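# Place build plate from box onto 3-D printer bed

## Task

Take the build plate resting on the cardboard box and set it on the bed of the 3-D printer with its coated side facing up and its side and back edges flush with the matching bed edges. The printer must remain upright, and the other items next to and behind the printer must end up with the same orientation they started in.

## Robot and tools

Robot: two 6-joint arms, left_arm and right_arm, each ending in a parallel two-finger gripper with a wrist camera (cam_left_wrist and cam_right_wrist, both 896x504 pixels). A reference image (printer card page 5) can be viewed with show_instructions.

Frame: every position is in one scene frame with its origin at table-top height, halfway between the two nominal arm bases. +x points out over the table, +z points up, and left_arm sits on the +y side (arm names do not match image sides). Calibrated bases: left_arm at (-0.016, +0.279, 0) m, right_arm at (+0.008, -0.309, 0) m, each with only a tiny yaw. Printed gripper poses can be off by a few centimetres, more when the arm is stretched.

Command row: every moving call uses rows of exactly 14 numbers covering both arms, even if one arm stays still. Order: left_arm waist, shoulder, elbow, wrist pitch, wrist yaw, wrist roll, opening; then the same seven for right_arm. The six joint values are absolute target angles in radians, in the same form as the Joint positions readout, not offsets. Nominal ranges: waist -2.618 to 3.054, shoulder 0.000 to 3.142, elbow 0.000 to 3.142, wrist pitch -1.571 to 1.571, wrist yaw -1.571 to 1.571, wrist roll -2.094 to 2.094. A target more than 0.059 rad outside a range (and farther out than the present angle) gets the call refused; real ends can differ by up to 0.059 rad, and a joint pushed into its end shows a 'joint sent to its limit' line. Opening is an absolute value from -1 (shut) to +1 (fully open); between the extremes the fingers go to where grip_measured would read that value.

Tools:
- execute_actions(actions, cameras): actions is a list of at most one item. Empty list = just read the state (with pictures). {"rows": [...], "steps": n} plays 1 to 15 rows, one per control step of 1/30 s, for n steps (at most 15, default 15, at least 6), repeating the final row if rows run out. {"steps": n} without rows waits until n steps (up to 300) have passed since the previous result, your reply time included. cameras lists camera names, ["all"] or [].
- move(target, speed, blend, cameras): target is one 14-number row or a list of up to 15 rows, all absolute joint targets. All joints interpolate together, so the gripper follows a curve, not a straight line; it does not avoid obstacles or the other arm. speed is the top rate in rad/s of whichever joint travels farthest, 0.01 to 2, default 0.5, one value or one per target. blend, in rad, rounds corners at intermediate targets (default 0 = stop at each). The whole path gets at most 10 s; paths shorter than 0.5 s are stretched. Finger values of the first row are applied at the start; a later row's finger values are applied after everything halts at that row. Pictures from all cameras by default. The result adds a 'move:' line: done, off_target (resting more than 0.035 rad from target), moving, held or fault, plus limits=held if steps were withheld and, per arm, its worst joint error. done does not mean nothing was touched.
- wait(seconds, cameras): lets time pass, 0 to 10 s, sending nothing new.
- zoom_image(camera, region): enlarges part of the latest full image of cam_left_wrist or cam_right_wrist; region is [x0, y0, x1, y1] in pixels from the top-left, at most 504x504.
- show_instructions(): shows the reference pages. read_manual(section): licence texts only, section "licences".
- finished_scene(scene): ends the current scene, given its number; irreversible.

Timing: the last six steps of each action run after its result is reported, and the arms keep heading for the last sent row while you think. Thinking costs simulated time once the robot has first been commanded. Per step each joint target can lead its measured angle only by 0.202 rad (waist), 0.258 (shoulder), 0.3 (elbow), 0.573 (wrist pitch), 0.522 (wrist yaw and roll); a target moving the gripper more than 200 mm away is scaled back.

Results: end_effector_position (m) and end_effector_quat_wxyz are for the point between the finger pads, about 1 cm behind the tips; fingers point along the gripper's +z and open along its y. Joint positions and Joint velocities give one block per arm: six joints (rad, rad/s) then pad gap (m; 0.094 fully open). 'within noise' means the arm is still. grip_measured reads the opening on the command scale, slightly wide when empty and up to about 0.064 narrower than a hard part when squeezing. Joint torques follow joint order; joints 1 to 3 wrap around at ±28 N m. 'joint command not followed' means the clearance check altered some steps. MOTOR HOT appears at 75 °C; at 90 °C an over-temperature fault folds that arm for the rest of the scene, so avoid long holds at full stretch or pushing against unreachable poses.

Gripping: each pad squeezes about 50 to 64 N. Close gently on fragile items. To release, command an opening well above grip_measured.

Avoid: dropping the plate or releasing it while it moves, slamming or pressing hard, arm-to-arm contact (can end the scene), knocking the printer or nearby items over, and anything leaving the table. Occasional external tugs on held parts or nudges to loose items may occur.

Each tool is called after "Call:" by a JSON object that holds its "op" and its "data", one argument or row to a line.

Reference images:

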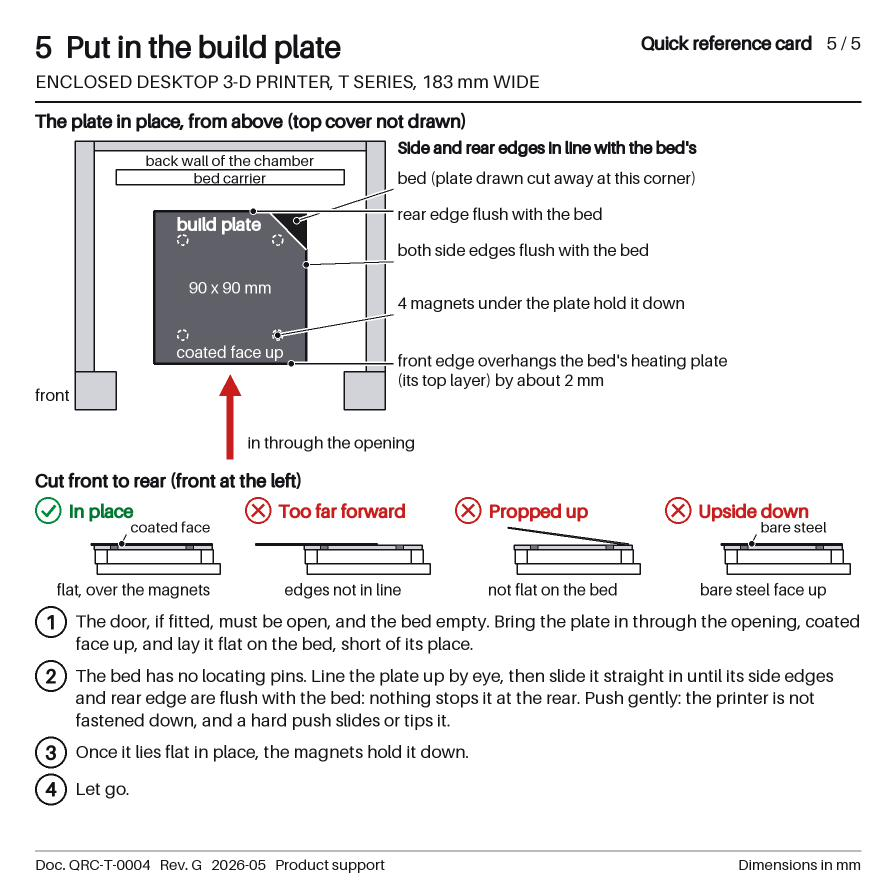

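## Session

Call:
{"op": "execute_actions", "data": {
  "actions": [],
  "cameras": ["all"]
}}

Scene clock: 0.00 s of 4350.00 s.
left_arm: end_effector_position=(+0.4062, +0.2957, +0.0921) grip_measured=+1.000 end_effector_quat_wxyz=(+0.584, -0.024, +0.810, +0.047) | right_arm: end_effector_position=(+0.4034, -0.3302, +0.0855) grip_measured=+1.000 end_effector_quat_wxyz=(+0.590, +0.116, +0.782, -0.163)
Joint positions: left_arm=[-0.005 1.681 0.451 0.908 -0.116 0.012 0.094] | right_arm=[0.235 1.744 0.384 1.052 0.594 0.054 0.094]
Joint velocities: within noise
Joint torques (N m): no reading
Heat: left arm: 48 °C; right arm: 48 °C.

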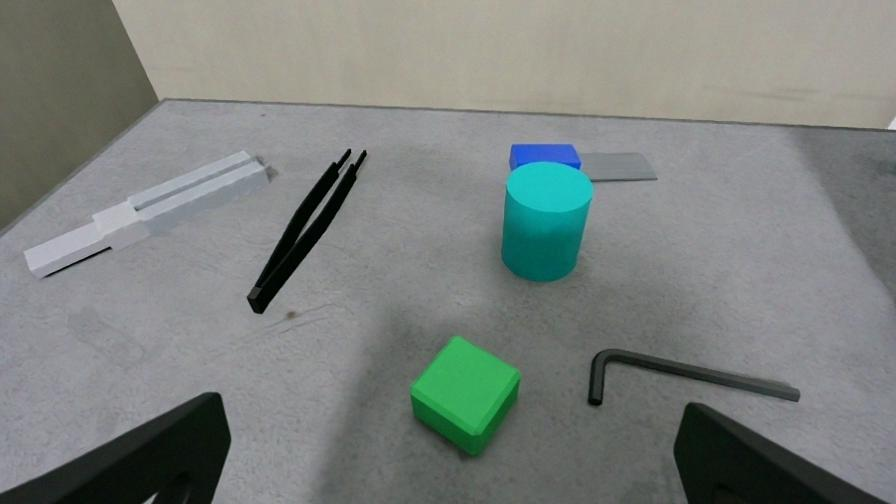

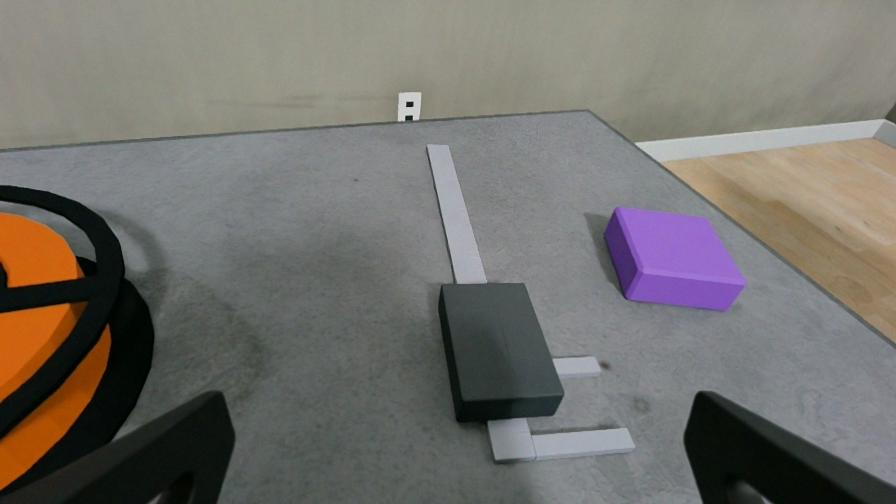

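Call:
{"op": "move", "data": {
  "target": [
    [-0.6,1.3,0.9,-0.1,0,0,1,0.7,1.3,0.9,-0.1,0,0,1]
  ],
  "speed": 1.0
}}

Scene clock: 2.20 s of 4350.00 s.
left_arm: end_effector_position=(+0.3429, +0.1486, +0.1441) grip_measured=+0.998 end_effector_quat_wxyz=(+0.414, +0.153, +0.897, +0.026) | right_arm: end_effector_position=(+0.3675, -0.1514, +0.1596) grip_measured=+0.998 end_effector_quat_wxyz=(+0.449, -0.165, +0.878, -0.007)
Joint positions: left_arm=[-0.473 1.337 0.831 -0.245 -0.279 -0.019 0.094] | right_arm=[0.581 1.332 0.831 -0.174 0.3 0.031 0.094]
Joint velocities: within noise
Joint torques (N m): left_arm=[-12.57 -7.35 13.85 3.12 2.54 0.2] | right_arm=[11.77 -7.76 11.99 1.94 -3.03 -0.36]
Heat: left arm: 49 °C; right arm: 48 °C.
Kept back: nothing.
move: off_target (left_arm, right_arm); left_arm: the wrist yaw is farthest, 0.279 rad from its target; right_arm: the wrist yaw is farthest, 0.300 rad from its target

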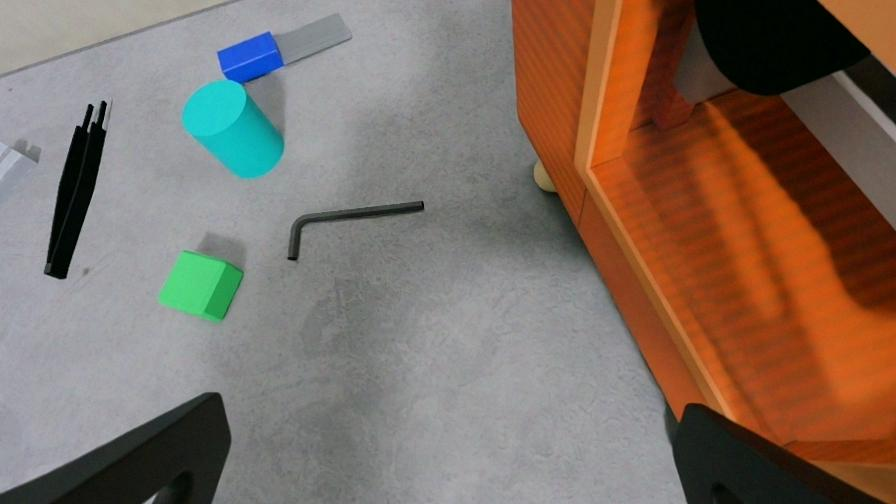

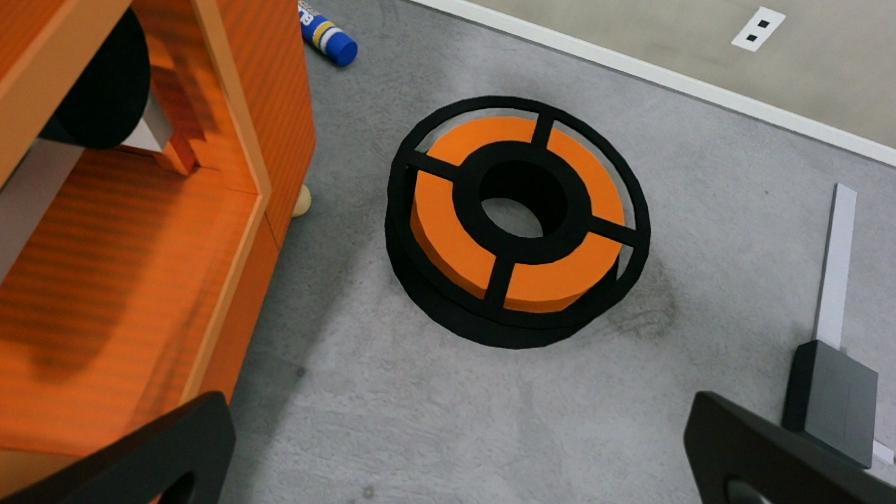

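Call:
{"op": "move", "data": {
  "target": [
    [-0.25,1.3,0.9,-0.1,0,0,1,0.35,1.3,0.9,-0.1,0,0,1]
  ],
  "speed": 0.7
}}

Scene clock: 3.67 s of 4350.00 s.
left_arm: end_effector_position=(+0.3826, +0.1762, +0.1894) grip_measured=+0.998 end_effector_quat_wxyz=(+0.479, +0.109, +0.869, -0.059) | right_arm: end_effector_position=(+0.3973, -0.1838, +0.1813) grip_measured=+0.999 end_effector_quat_wxyz=(+0.467, -0.133, +0.871, +0.071)
Joint positions: left_arm=[-0.253 1.323 0.875 -0.116 -0.011 -0.005 0.094] | right_arm=[0.349 1.325 0.861 -0.122 0.01 0.006 0.094]
Joint velocities: within noise
Joint torques (N m): left_arm=[0.25 -6.31 9.7 2.02 0.1 0.06] | right_arm=[0.1 -7.15 9.55 1.54 -0.07 -0.06]
Heat: left arm: 50 °C; right arm: 48 °C.
Kept back: nothing.
move: off_target (right_arm); right_arm: the elbow is farthest, 0.039 rad from its target

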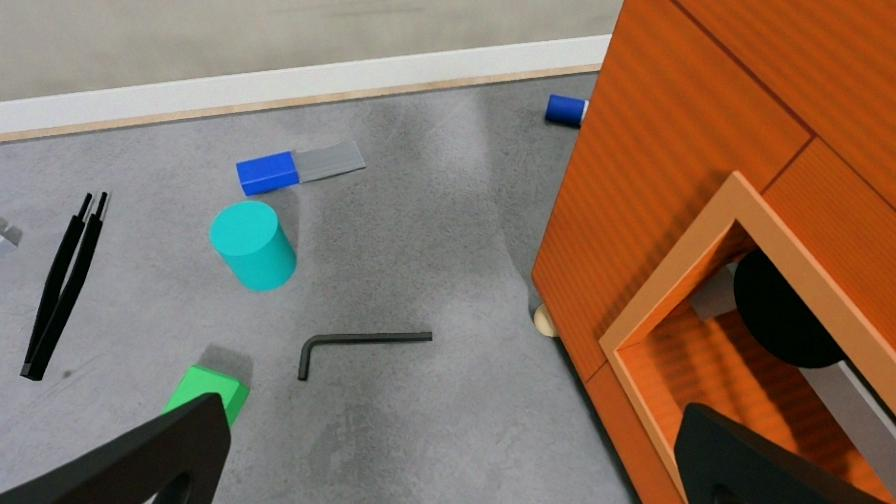

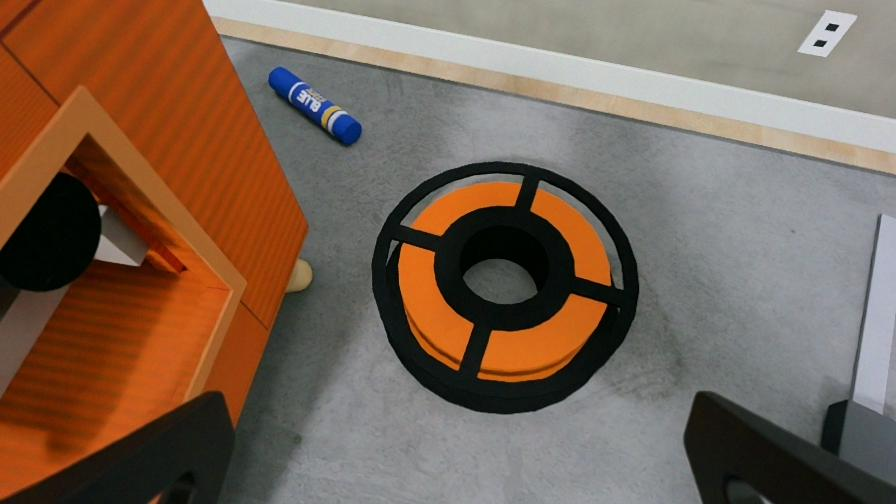

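Call:
{"op": "move", "data": {
  "target": [
    [-0.25,1.2,1.6,-1.2,0,0,1,0.35,1.2,1.6,-1.2,0,0,1],
    [-0.6,1.2,1.6,-1.2,0,0,1,0.6,1.2,1.6,-1.2,0,0,1]
  ],
  "speed": 1.0,
  "blend": 0.1
}}

Scene clock: 6.03 s of 4350.00 s.
left_arm: end_effector_position=(+0.2337, +0.1103, +0.3272) grip_measured=+0.998 end_effector_quat_wxyz=(+0.348, +0.272, +0.891, -0.107) | right_arm: end_effector_position=(+0.2624, -0.1495, +0.3239) grip_measured=+0.999 end_effector_quat_wxyz=(+0.345, -0.255, +0.898, +0.098)
Joint positions: left_arm=[-0.592 1.209 1.578 -1.196 -0.003 -0.004 0.094] | right_arm=[0.596 1.207 1.57 -1.2 0.004 0.005 0.094]
Joint velocities: within noise
Joint torques (N m): left_arm=[-0.77 -3.15 8.02 1.54 0.02 0.06] | right_arm=[0.49 -2.97 7.56 1.12 -0.04 -0.06]
Heat: left arm: 50 °C; right arm: 48 °C.
Kept back: nothing.
move: done

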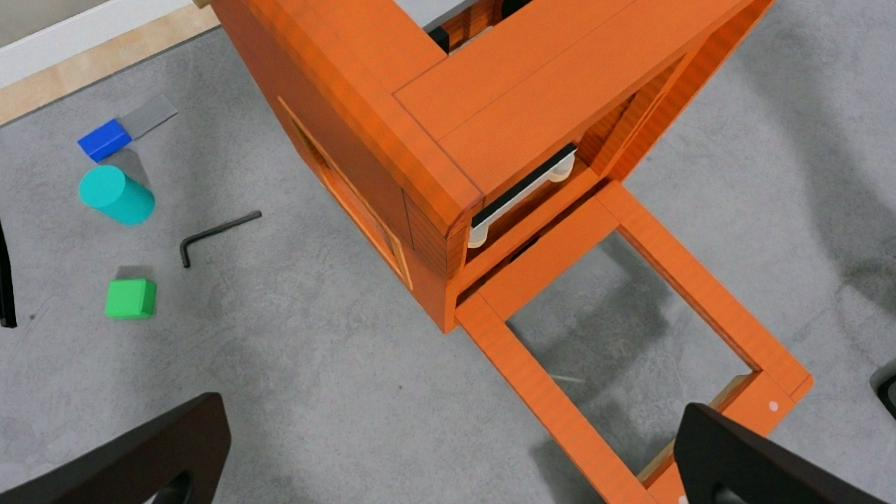

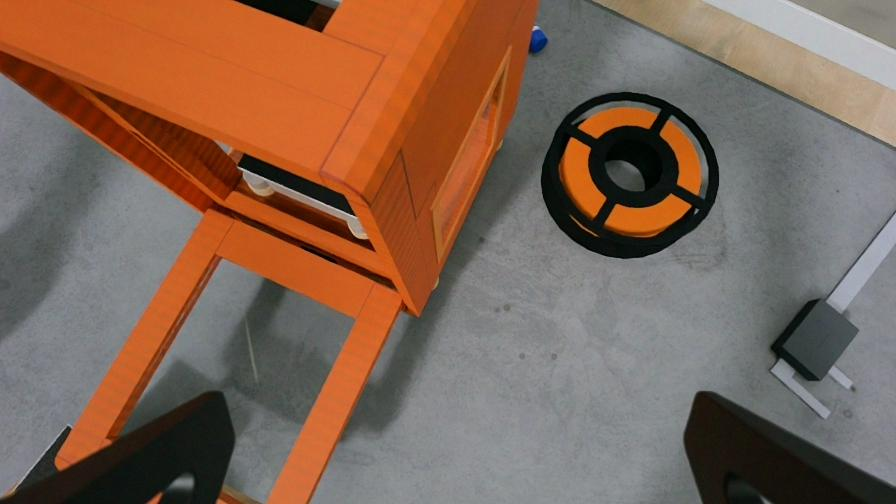

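Call:
{"op": "move", "data": {
  "target": [-1.15,1.1,1.6,-1.3,0,0,1,0.2,1.2,1.6,-1.2,0,0,1],
  "speed": 1.0
}}

Call:
{"op": "zoom_image", "data": {
  "camera": "cam_left_wrist",
  "region": [350, 0, 850, 504]
}}

Scene clock: 8.27 s of 4350.00 s.
left_arm: end_effector_position=(+0.0926, +0.0403, +0.3361) grip_measured=+0.998 end_effector_quat_wxyz=(+0.305, +0.504, +0.784, -0.197) | right_arm: end_effector_position=(+0.3039, -0.2580, +0.3238) grip_measured=+0.999 end_effector_quat_wxyz=(+0.357, -0.076, +0.930, +0.030)
Joint positions: left_arm=[-1.142 1.111 1.578 -1.296 -0.003 -0.004 0.094] | right_arm=[0.205 1.207 1.57 -1.201 0.001 0.005 0.094]
Joint velocities: within noise
Joint torques (N m): left_arm=[-0.8 -2.25 7.62 1.55 0.01 0.06] | right_arm=[-0.42 -3.02 7.6 1.13 -0.01 -0.04]
Heat: left arm: 50 °C; right arm: 48 °C.
Kept back: nothing.
move: done

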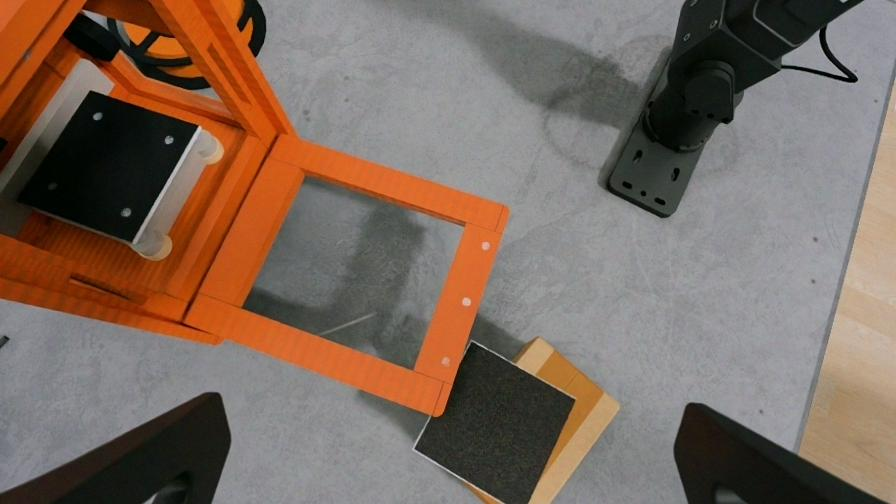

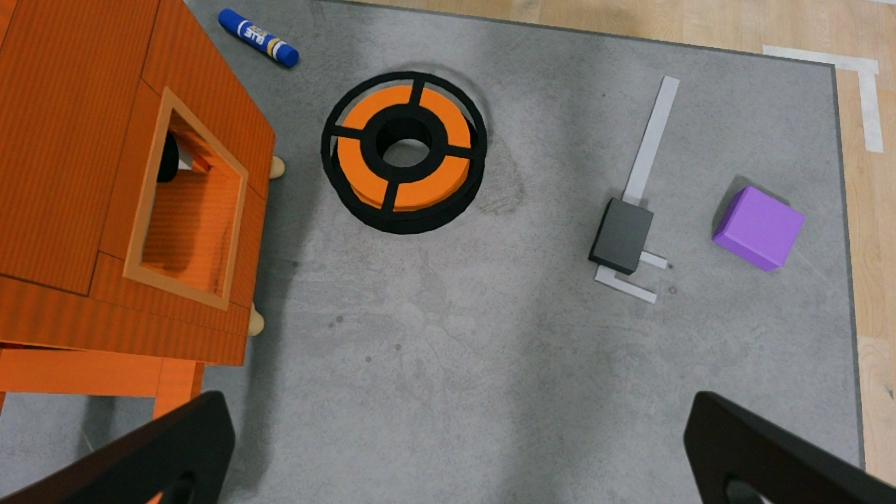

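Scaled by 1.000.

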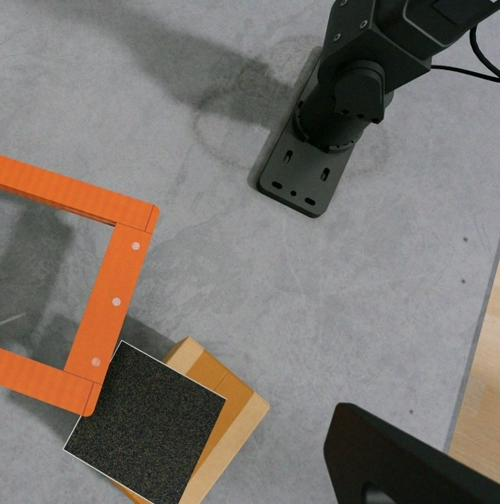

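Call:
{"op": "move", "data": {
  "target": [
    [-0.4,1.1,1.6,-1.3,0,0,1,0.8,0.9,1.4,-1.2,0,0,1],
    [0,1.1,1.6,-1.3,0,0,1,1.35,0.5,0.9,-1.0,0,0,1]
  ],
  "speed": 1.2,
  "blend": 0.1,
  "cameras": ["cam_right_wrist"]
}}

Call:
{"op": "zoom_image", "data": {
  "camera": "cam_right_wrist",
  "region": [250, 150, 650, 400]
}}

Scene clock: 13.97 s of 4350.00 s.
left_arm: end_effector_position=(+0.2460, +0.2761, +0.3359) grip_measured=+0.999 end_effector_quat_wxyz=(+0.363, +0.005, +0.932, -0.004) | right_arm: end_effector_position=(+0.0572, -0.1217, +0.2527) grip_measured=+0.999 end_effector_quat_wxyz=(+0.361, -0.541, +0.707, +0.278)
Joint positions: left_arm=[-0.008 1.111 1.578 -1.296 0 -0.004 0.094] | right_arm=[1.346 0.512 0.91 -1.023 0 0.004 0.094]
Joint velocities: within noise
Joint torques (N m): left_arm=[0.81 -2.28 7.65 1.56 -0.01 0.06] | right_arm=[0.47 1.58 4.44 1.54 0 -0.03]
Heat: left arm: 50 °C; right arm: 48 °C.
Kept back: nothing.
move: done
Images, in order (width x height): cam_right_wrist 896x504.

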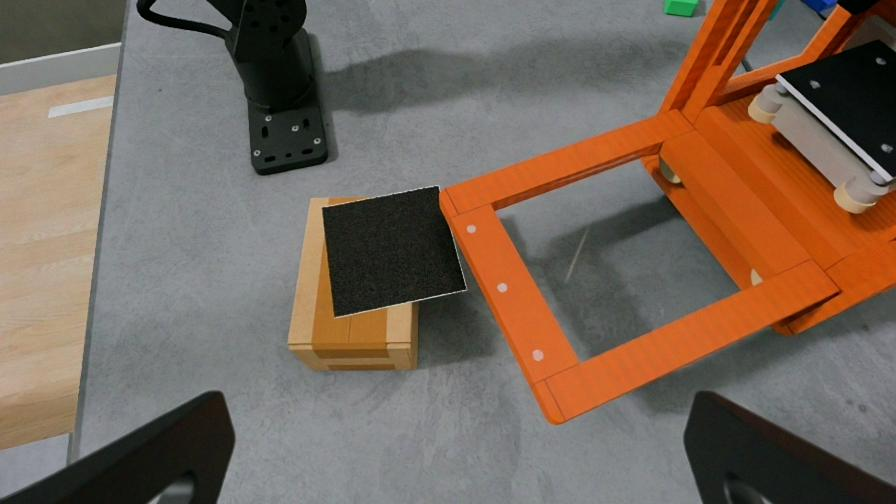

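Scaled by 1.260 from the camera's 896x504 image, which has a finer 1280x720 frame.

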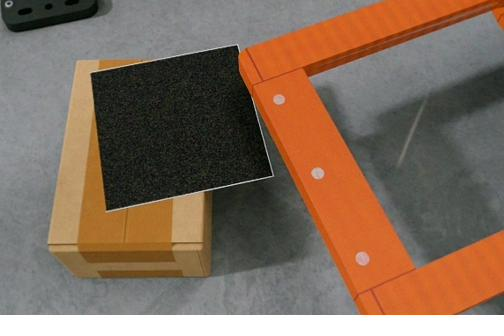

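Call:
{"op": "move", "data": {
  "target": [
    [-0.4,1.1,1.6,-1.3,0,0,1,1.466,1.741,1.366,-1.025,0,0,-1],
    [-0.4,1.1,1.6,-1.3,0,0,1,1.466,1.764,1.29,-0.93,0,0,-1]
  ],
  "speed": [1.0,0.3]
}}

Scene clock: 21.47 s of 4350.00 s.
left_arm: end_effector_position=(+0.2258, +0.1781, +0.3359) grip_measured=+0.999 end_effector_quat_wxyz=(+0.355, +0.183, +0.914, -0.073) | right_arm: end_effector_position=(+0.0587, +0.0438, +0.0792) grip_measured=-0.992 end_effector_quat_wxyz=(+0.063, -0.650, +0.755, +0.055)
Joint positions: left_arm=[-0.392 1.111 1.578 -1.296 0 -0.004 0.094] | right_arm=[1.461 1.757 1.301 -0.947 0 0.004 0]
Joint velocities: within noise
Joint torques (N m): left_arm=[-0.81 -2.28 7.62 1.56 -0.02 0.05] | right_arm=[0.46 -7.2 4.52 0.53 0.01 -0.04]
Heat: left arm: 49 °C; right arm: 47 °C.
Kept back: nothing.
move: done

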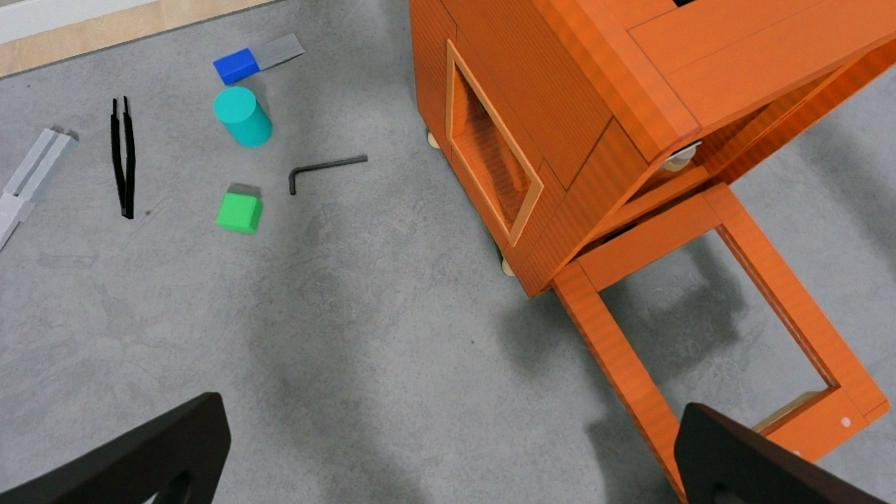

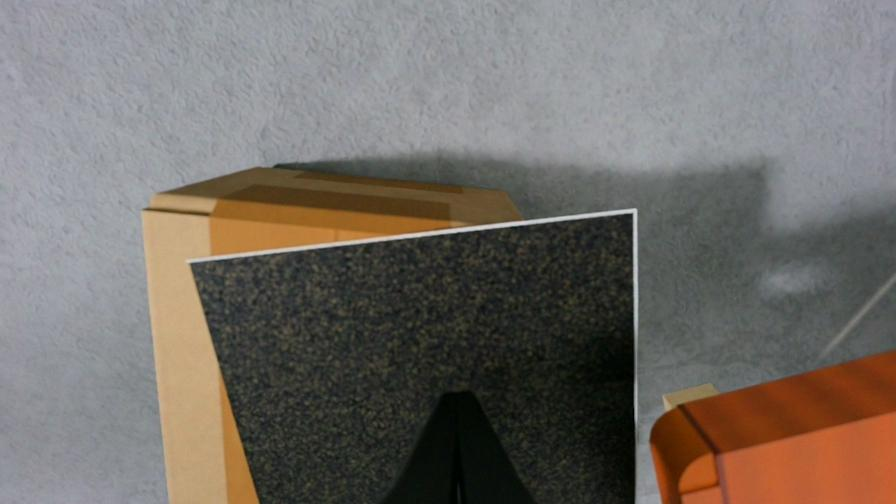

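Call:
{"op": "move", "data": {
  "target": [
    [-0.4,1.1,1.6,-1.3,0,0,1,1.466,1.778,1.235,-0.858,0,0,-1]
  ],
  "speed": 0.12,
  "cameras": ["cam_right_wrist"]
}}

Scene clock: 22.67 s of 4350.00 s.
left_arm: end_effector_position=(+0.2258, +0.1781, +0.3359) grip_measured=+0.999 end_effector_quat_wxyz=(+0.355, +0.183, +0.914, -0.073) | right_arm: end_effector_position=(+0.0587, +0.0441, +0.0701) grip_measured=-0.992 end_effector_quat_wxyz=(+0.066, -0.650, +0.755, +0.057)
Joint positions: left_arm=[-0.392 1.111 1.578 -1.296 0 -0.004 0.094] | right_arm=[1.461 1.76 1.268 -0.904 0 0.004 0]
Joint velocities: within noise
Joint torques (N m): left_arm=[-0.81 -2.26 7.62 1.56 -0.02 0.06] | right_arm=[0.47 -6.3 2.86 0.81 0 -0.04]
Heat: left arm: 49 °C; right arm: 47 °C.
Kept back: nothing.
move: off_target (right_arm); right_arm: the wrist pitch is farthest, 0.046 rad from its target
Images, in order (width x height): cam_right_wrist 896x504.

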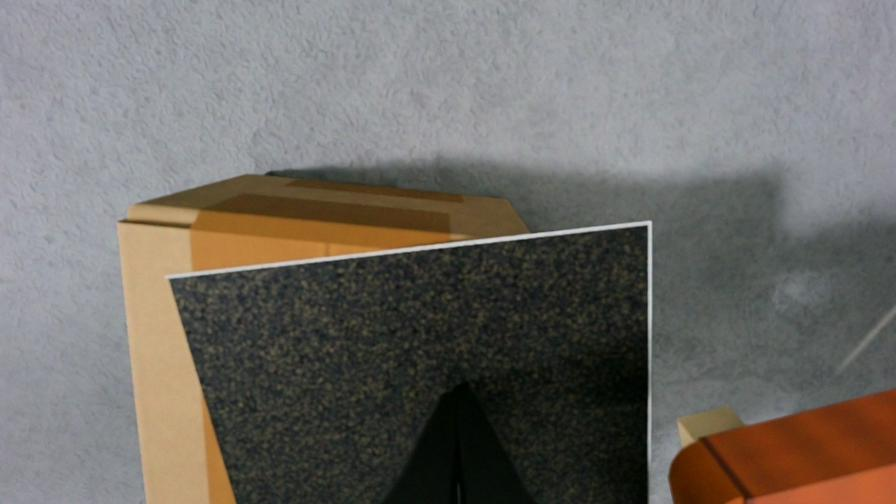

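Call:
{"op": "move", "data": {
  "target": [
    [-0.4,1.1,1.6,-1.3,0,0,1,1.5,1.628,1.05,-0.832,0,0,-1]
  ],
  "speed": 0.1,
  "cameras": ["cam_right_wrist"]
}}

Scene clock: 25.20 s of 4350.00 s.
left_arm: end_effector_position=(+0.2258, +0.1781, +0.3359) grip_measured=+0.999 end_effector_quat_wxyz=(+0.355, +0.183, +0.914, -0.073) | right_arm: end_effector_position=(+0.0494, +0.0313, +0.0695) grip_measured=-0.992 end_effector_quat_wxyz=(-0.107, +0.657, -0.742, -0.085)
Joint positions: left_arm=[-0.392 1.111 1.578 -1.296 0 -0.004 0.094] | right_arm=[1.492 1.627 1.092 -0.762 0.016 0.004 0]
Joint velocities: within noise
Joint torques (N m): left_arm=[-0.81 -2.28 7.62 1.56 -0.02 0.06] | right_arm=[0.91 -6.65 2.29 -0.07 -0.16 -0.04]
Heat: left arm: 49 °C; right arm: 47 °C.
Kept back: nothing.
move: off_target (right_arm); right_arm: the wrist pitch is farthest, 0.070 rad from its target
Images, in order (width x height): cam_right_wrist 896x504.

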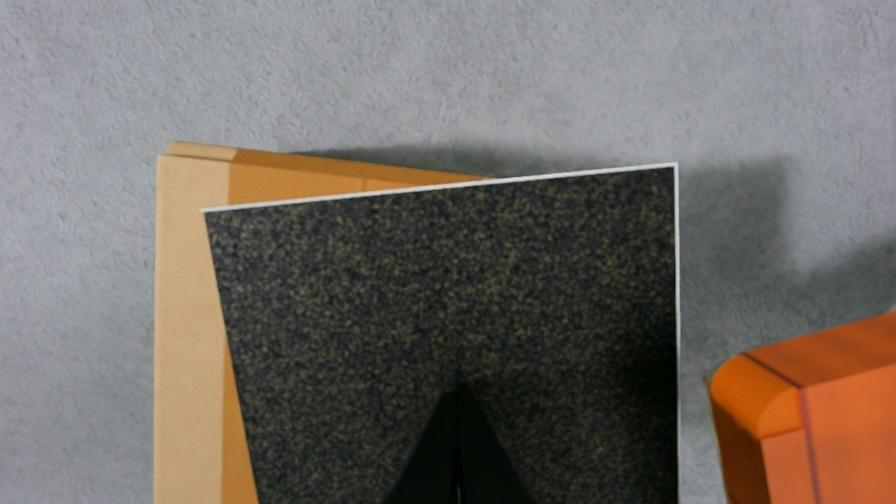

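Call:
{"op": "move", "data": {
  "target": [
    [-0.4,1.1,1.6,-1.3,0,0,1,1.47,1.741,1.366,-1.025,0,0,-1],
    [-0.4,1.1,1.6,-1.3,0,0,1,1.35,1.5,1.6,-1.3,0,0,-0.28],
    [-0.4,1.1,1.6,-1.3,0,0,1,1.152,0.6,0.48,-0.3,-0.29,-1.698,-0.28]
  ],
  "speed": [0.5,0.8,0.8],
  "blend": [0.05,0.1,0]
}}

Scene clock: 36.37 s of 4350.00 s.
left_arm: end_effector_position=(+0.2257, +0.1781, +0.3359) grip_measured=+0.999 end_effector_quat_wxyz=(+0.355, +0.183, +0.914, -0.073) | right_arm: end_effector_position=(+0.0824, -0.0416, +0.1991) grip_measured=-0.281 end_effector_quat_wxyz=(-0.544, +0.836, -0.061, +0.041)
Joint positions: left_arm=[-0.392 1.111 1.578 -1.297 0 -0.004 0.094] | right_arm=[1.157 0.609 0.492 -0.316 -0.274 -1.698 0.034]
Joint velocities: within noise
Joint torques (N m): left_arm=[-0.8 -2.26 7.62 1.56 -0.01 0.06] | right_arm=[-0.55 -0.14 5.56 1.55 -0.23 0.03]
Heat: left arm: 49 °C; right arm: 47 °C.
Kept back: nothing.
move: done; blend cut to 0 rad at target 2

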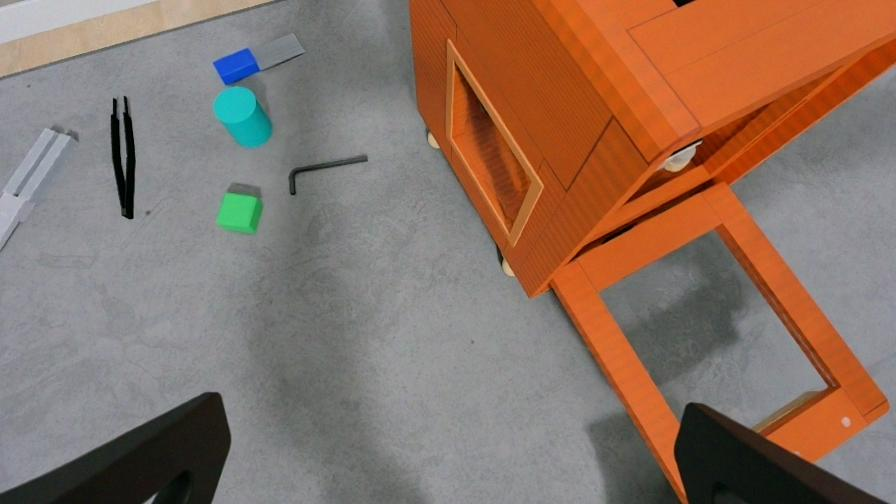

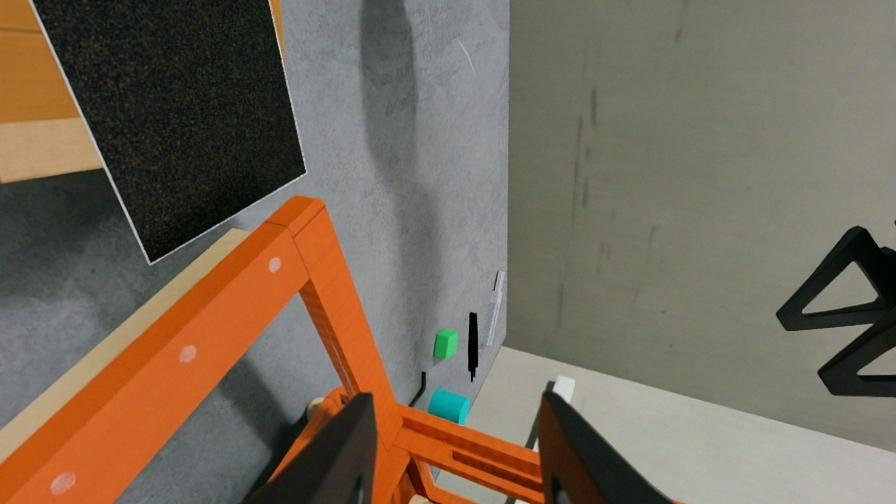

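Call:
{"op": "move", "data": {
  "target": [-0.4,1.1,1.6,-1.3,0,0,1,1.152,0.629,0.164,0.046,-0.29,-1.698,-0.28],
  "speed": 0.4,
  "cameras": ["cam_right_wrist"]
}}

Scene clock: 39.00 s of 4350.00 s.
left_arm: end_effector_position=(+0.2257, +0.1781, +0.3359) grip_measured=+0.999 end_effector_quat_wxyz=(+0.355, +0.183, +0.914, -0.073) | right_arm: end_effector_position=(+0.0821, -0.0417, +0.1194) grip_measured=-0.281 end_effector_quat_wxyz=(-0.546, +0.835, -0.060, +0.042)
Joint positions: left_arm=[-0.392 1.111 1.578 -1.297 0 -0.004 0.094] | right_arm=[1.157 0.631 0.174 0.028 -0.275 -1.699 0.034]
Joint velocities: within noise
Joint torques (N m): left_arm=[-0.8 -2.26 7.64 1.56 -0.02 0.05] | right_arm=[-0.53 0.43 5.68 1.58 -0.22 0.03]
Heat: left arm: 49 °C; right arm: 47 °C.
Kept back: nothing.
move: done
Images, in order (width x height): cam_right_wrist 896x504.

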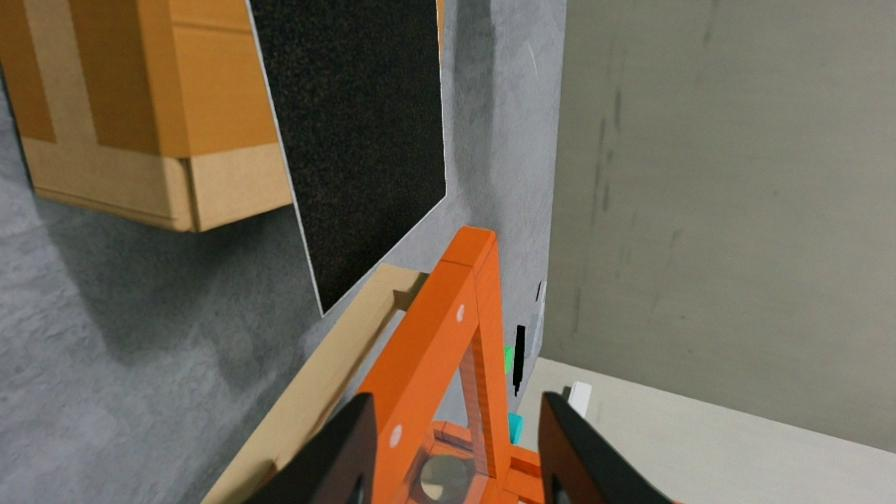

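Call:
{"op": "move", "data": {
  "target": [-0.4,1.1,1.6,-1.3,0,0,1,1.2335,1.08,0.045,0.63,-0.225,-1.663,-0.28],
  "speed": 0.3,
  "cameras": ["cam_right_wrist"]
}}

Scene clock: 44.20 s of 4350.00 s.
left_arm: end_effector_position=(+0.2257, +0.1781, +0.3359) grip_measured=+0.999 end_effector_quat_wxyz=(+0.355, +0.183, +0.914, -0.073) | right_arm: end_effector_position=(+0.0797, -0.0169, +0.0768) grip_measured=-0.281 end_effector_quat_wxyz=(-0.552, +0.831, -0.051, +0.037)
Joint positions: left_arm=[-0.392 1.111 1.578 -1.297 0 -0.004 0.094] | right_arm=[1.228 1.078 0.057 0.611 -0.23 -1.675 0.034]
Joint velocities: within noise
Joint torques (N m): left_arm=[-0.81 -2.28 7.64 1.56 -0.01 0.06] | right_arm=[0.59 -1.03 4.15 1.59 -0.01 0.13]
Heat: left arm: 48 °C; right arm: 47 °C.
Kept back: nothing.
move: done
Images, in order (width x height): cam_right_wrist 896x504.

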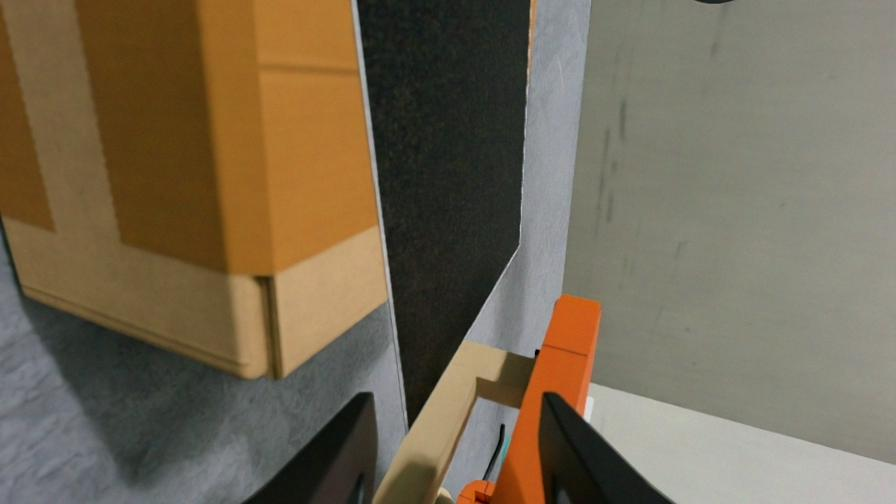

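Call:
{"op": "move", "data": {
  "target": [-0.4,1.1,1.6,-1.3,0,0,1,1.2675,1.379,0.069,0.909,-0.195,-1.65,-0.28],
  "speed": 0.2,
  "cameras": ["cam_right_wrist"]
}}

Scene clock: 46.63 s of 4350.00 s.
left_arm: end_effector_position=(+0.2257, +0.1781, +0.3359) grip_measured=+0.999 end_effector_quat_wxyz=(+0.355, +0.183, +0.914, -0.073) | right_arm: end_effector_position=(+0.0786, -0.0040, +0.0542) grip_measured=-0.281 end_effector_quat_wxyz=(-0.544, +0.837, -0.051, +0.034)
Joint positions: left_arm=[-0.392 1.111 1.578 -1.297 0 -0.004 0.094] | right_arm=[1.263 1.374 0.057 0.89 -0.2 -1.662 0.034]
Joint velocities: within noise
Joint torques (N m): left_arm=[-0.8 -2.26 7.64 1.56 -0.02 0.06] | right_arm=[0.44 -2.06 4.74 1.58 -0.01 0.13]
Heat: left arm: 48 °C; right arm: 46 °C.
Kept back: nothing.
move: done
Images, in order (width x height): cam_right_wrist 896x504.

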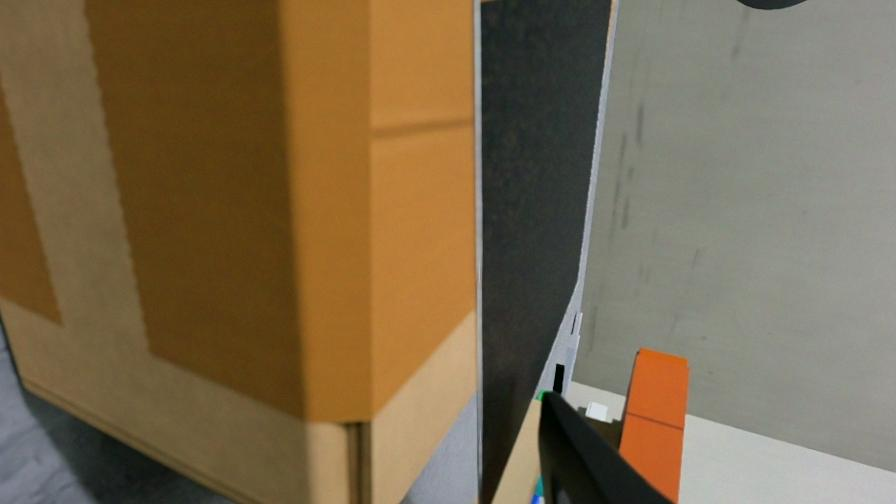

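Call:
{"op": "move", "data": {
  "target": [-0.4,1.1,1.6,-1.3,0,0,1,1.268,1.40,0.092,0.922,-0.18,-1.642,-0.28],
  "speed": 0.1,
  "cameras": ["cam_right_wrist"]
}}

Scene clock: 48.70 s of 4350.00 s.
left_arm: end_effector_position=(+0.2257, +0.1781, +0.3359) grip_measured=+0.999 end_effector_quat_wxyz=(+0.355, +0.183, +0.914, -0.073) | right_arm: end_effector_position=(+0.0796, -0.0027, +0.0528) grip_measured=-0.281 end_effector_quat_wxyz=(-0.543, +0.837, -0.055, +0.034)
Joint positions: left_arm=[-0.392 1.111 1.578 -1.297 0 -0.004 0.094] | right_arm=[1.265 1.394 0.061 0.905 -0.194 -1.656 0.034]
Joint velocities: within noise
Joint torques (N m): left_arm=[-0.8 -2.28 7.64 1.56 -0.02 0.06] | right_arm=[0.35 -2.11 6.28 1.58 0.09 0.16]
Heat: left arm: 48 °C; right arm: 46 °C.
Kept back: nothing.
move: done
Images, in order (width x height): cam_right_wrist 896x504.

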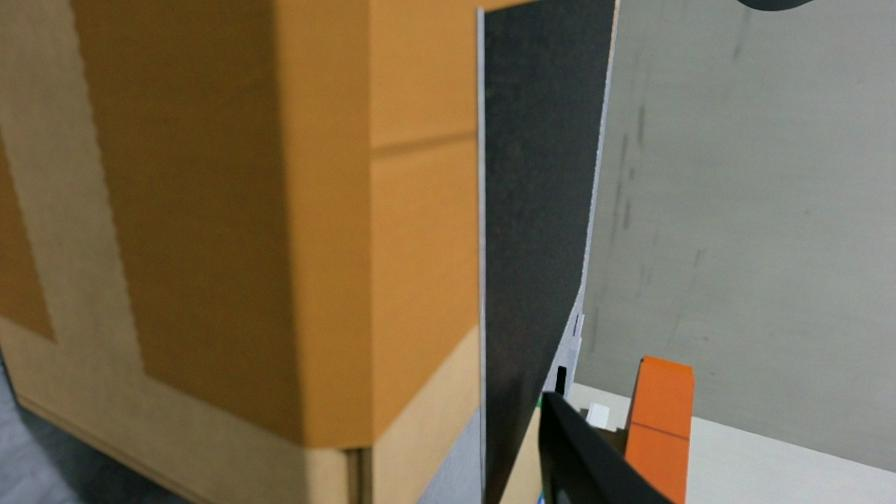

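Call:
{"op": "move", "data": {
  "target": [-0.4,1.1,1.6,-1.3,0,0,1,1.268,1.425,0.14,0.915,-0.175,-1.635,-0.28],
  "speed": 0.1,
  "cameras": ["cam_right_wrist"]
}}

Scene clock: 49.70 s of 4350.00 s.
left_arm: end_effector_position=(+0.2257, +0.1781, +0.3359) grip_measured=+0.999 end_effector_quat_wxyz=(+0.355, +0.183, +0.914, -0.073) | right_arm: end_effector_position=(+0.0794, +0.0069, +0.0566) grip_measured=-0.281 end_effector_quat_wxyz=(-0.547, +0.835, -0.051, +0.030)
Joint positions: left_arm=[-0.392 1.111 1.578 -1.297 0 -0.004 0.094] | right_arm=[1.272 1.419 0.096 0.902 -0.2 -1.653 0.034]
Joint velocities: within noise
Joint torques (N m): left_arm=[-0.8 -2.26 7.62 1.56 -0.02 0.05] | right_arm=[-0.38 -2.41 7.45 1.54 0.2 0.21]
Heat: left arm: 48 °C; right arm: 46 °C.
Kept back: nothing.
move: off_target (right_arm); right_arm: the elbow is farthest, 0.044 rad from its target
Images, in order (width x height): cam_right_wrist 896x504.

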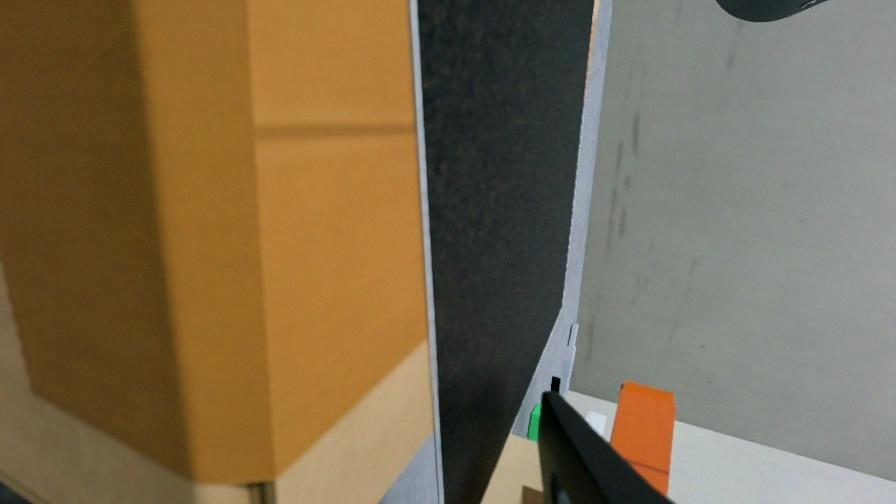

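Call:
{"op": "move", "data": {
  "target": [-1.0,1.1,1.6,-1.3,0,0,1,1.268,1.425,0.14,0.915,-0.175,-1.635,-0.28],
  "speed": 1.0,
  "cameras": ["cam_left_wrist"]
}}

Call:
{"op": "zoom_image", "data": {
  "camera": "cam_left_wrist",
  "region": [350, 200, 800, 504]
}}

Scene clock: 51.57 s of 4350.00 s.
left_arm: end_effector_position=(+0.1267, +0.0592, +0.3359) grip_measured=+0.999 end_effector_quat_wxyz=(+0.318, +0.444, +0.819, -0.174) | right_arm: end_effector_position=(+0.0794, +0.0069, +0.0566) grip_measured=-0.281 end_effector_quat_wxyz=(-0.547, +0.835, -0.051, +0.030)
Joint positions: left_arm=[-0.992 1.111 1.578 -1.297 -0.001 -0.004 0.094] | right_arm=[1.272 1.419 0.096 0.902 -0.2 -1.653 0.034]
Joint velocities: left_arm=[-0.002 -0.002 0.002 -0.154 -0.066 -0.051 -0.001] | right_arm=[within noise]
Joint torques (N m): left_arm=[-0.8 -2.26 7.64 1.56 -0.01 0.06] | right_arm=[-0.42 -2.41 7.42 1.55 0.21 0.22]
Heat: left arm: 48 °C; right arm: 46 °C.
Kept back: nothing.
move: off_target (right_arm); right_arm: the elbow is farthest, 0.044 rad from its target
Images, in order (width x height): cam_left_wrist 896x504.

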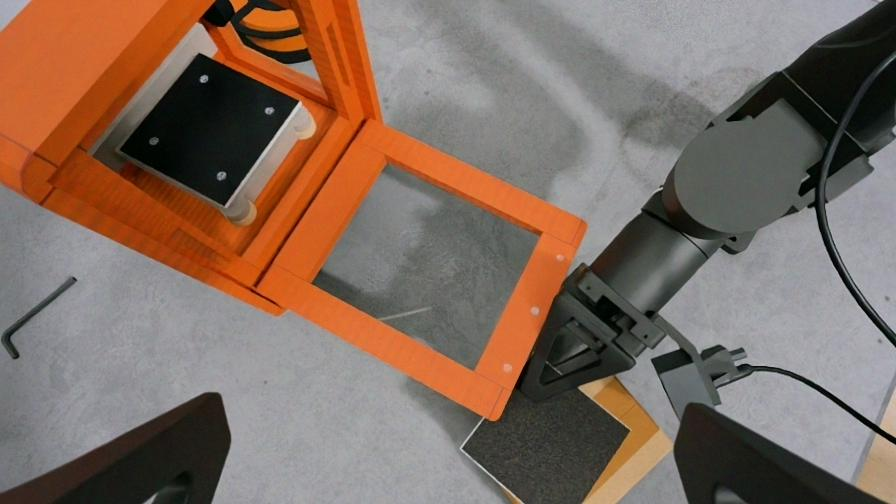

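Scaled by 1.120 from the camera's 896x504 image, which has a finer 1280x720 frame.

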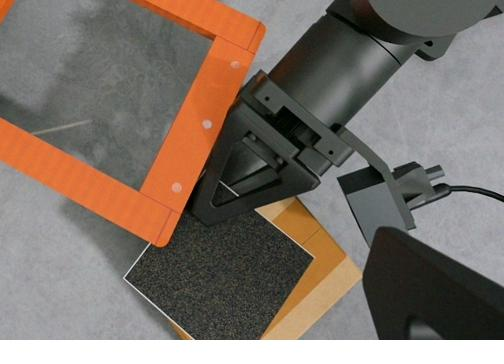

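Call:
{"op": "move", "data": {
  "target": [-1.0,1.1,1.6,-1.3,0,0,1,1.33,1.425,0.11,0.91,-0.09,-1.61,-0.28],
  "speed": 0.2,
  "cameras": ["cam_left_wrist","cam_right_wrist"]
}}

Call:
{"op": "zoom_image", "data": {
  "camera": "cam_left_wrist",
  "region": [450, 240, 750, 504]
}}

Scene clock: 53.47 s of 4350.00 s.
left_arm: end_effector_position=(+0.1267, +0.0592, +0.3359) grip_measured=+0.999 end_effector_quat_wxyz=(+0.318, +0.444, +0.819, -0.174) | right_arm: end_effector_position=(+0.0800, +0.0077, +0.0555) grip_measured=-0.281 end_effector_quat_wxyz=(-0.542, +0.836, -0.068, +0.049)
Joint positions: left_arm=[-0.992 1.111 1.578 -1.297 -0.001 -0.004 0.094] | right_arm=[1.325 1.419 0.096 0.902 -0.101 -1.624 0.034]
Joint velocities: within noise
Joint torques (N m): left_arm=[-0.81 -2.28 7.62 1.56 0 0.06] | right_arm=[0.43 -2.44 4.92 1.51 0.07 0.16]
Heat: left arm: 48 °C; right arm: 46 °C.
Kept back: nothing.
move: done

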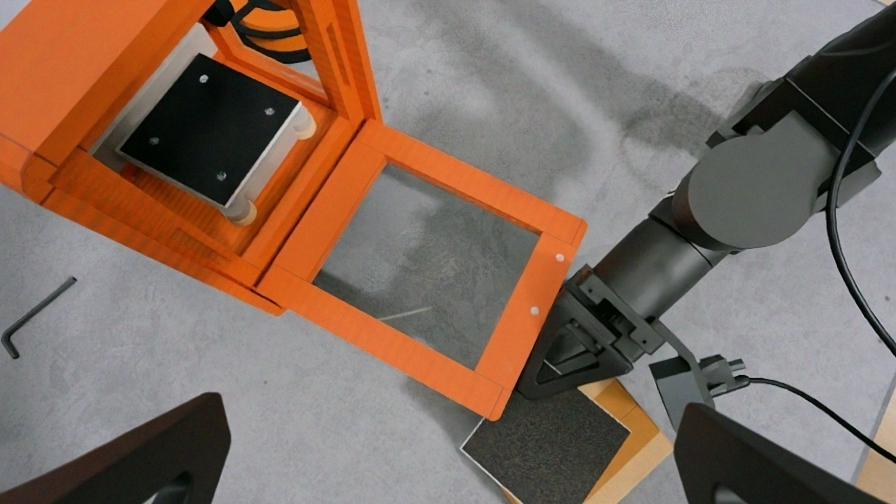

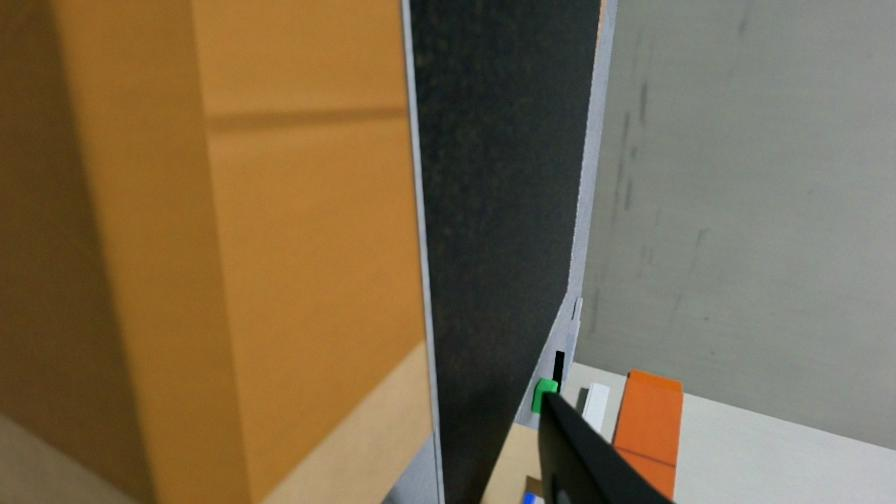

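Scaled by 1.680 from the camera's 896x504 image, which has a finer 1280x720 frame.

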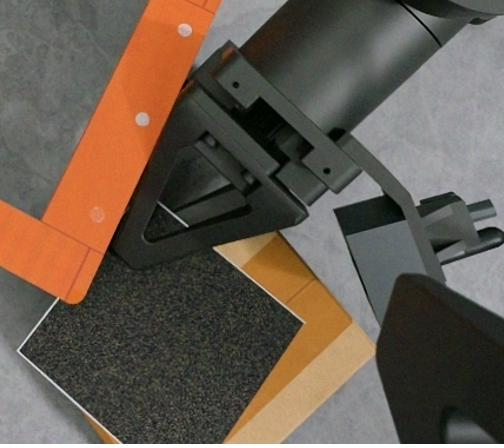

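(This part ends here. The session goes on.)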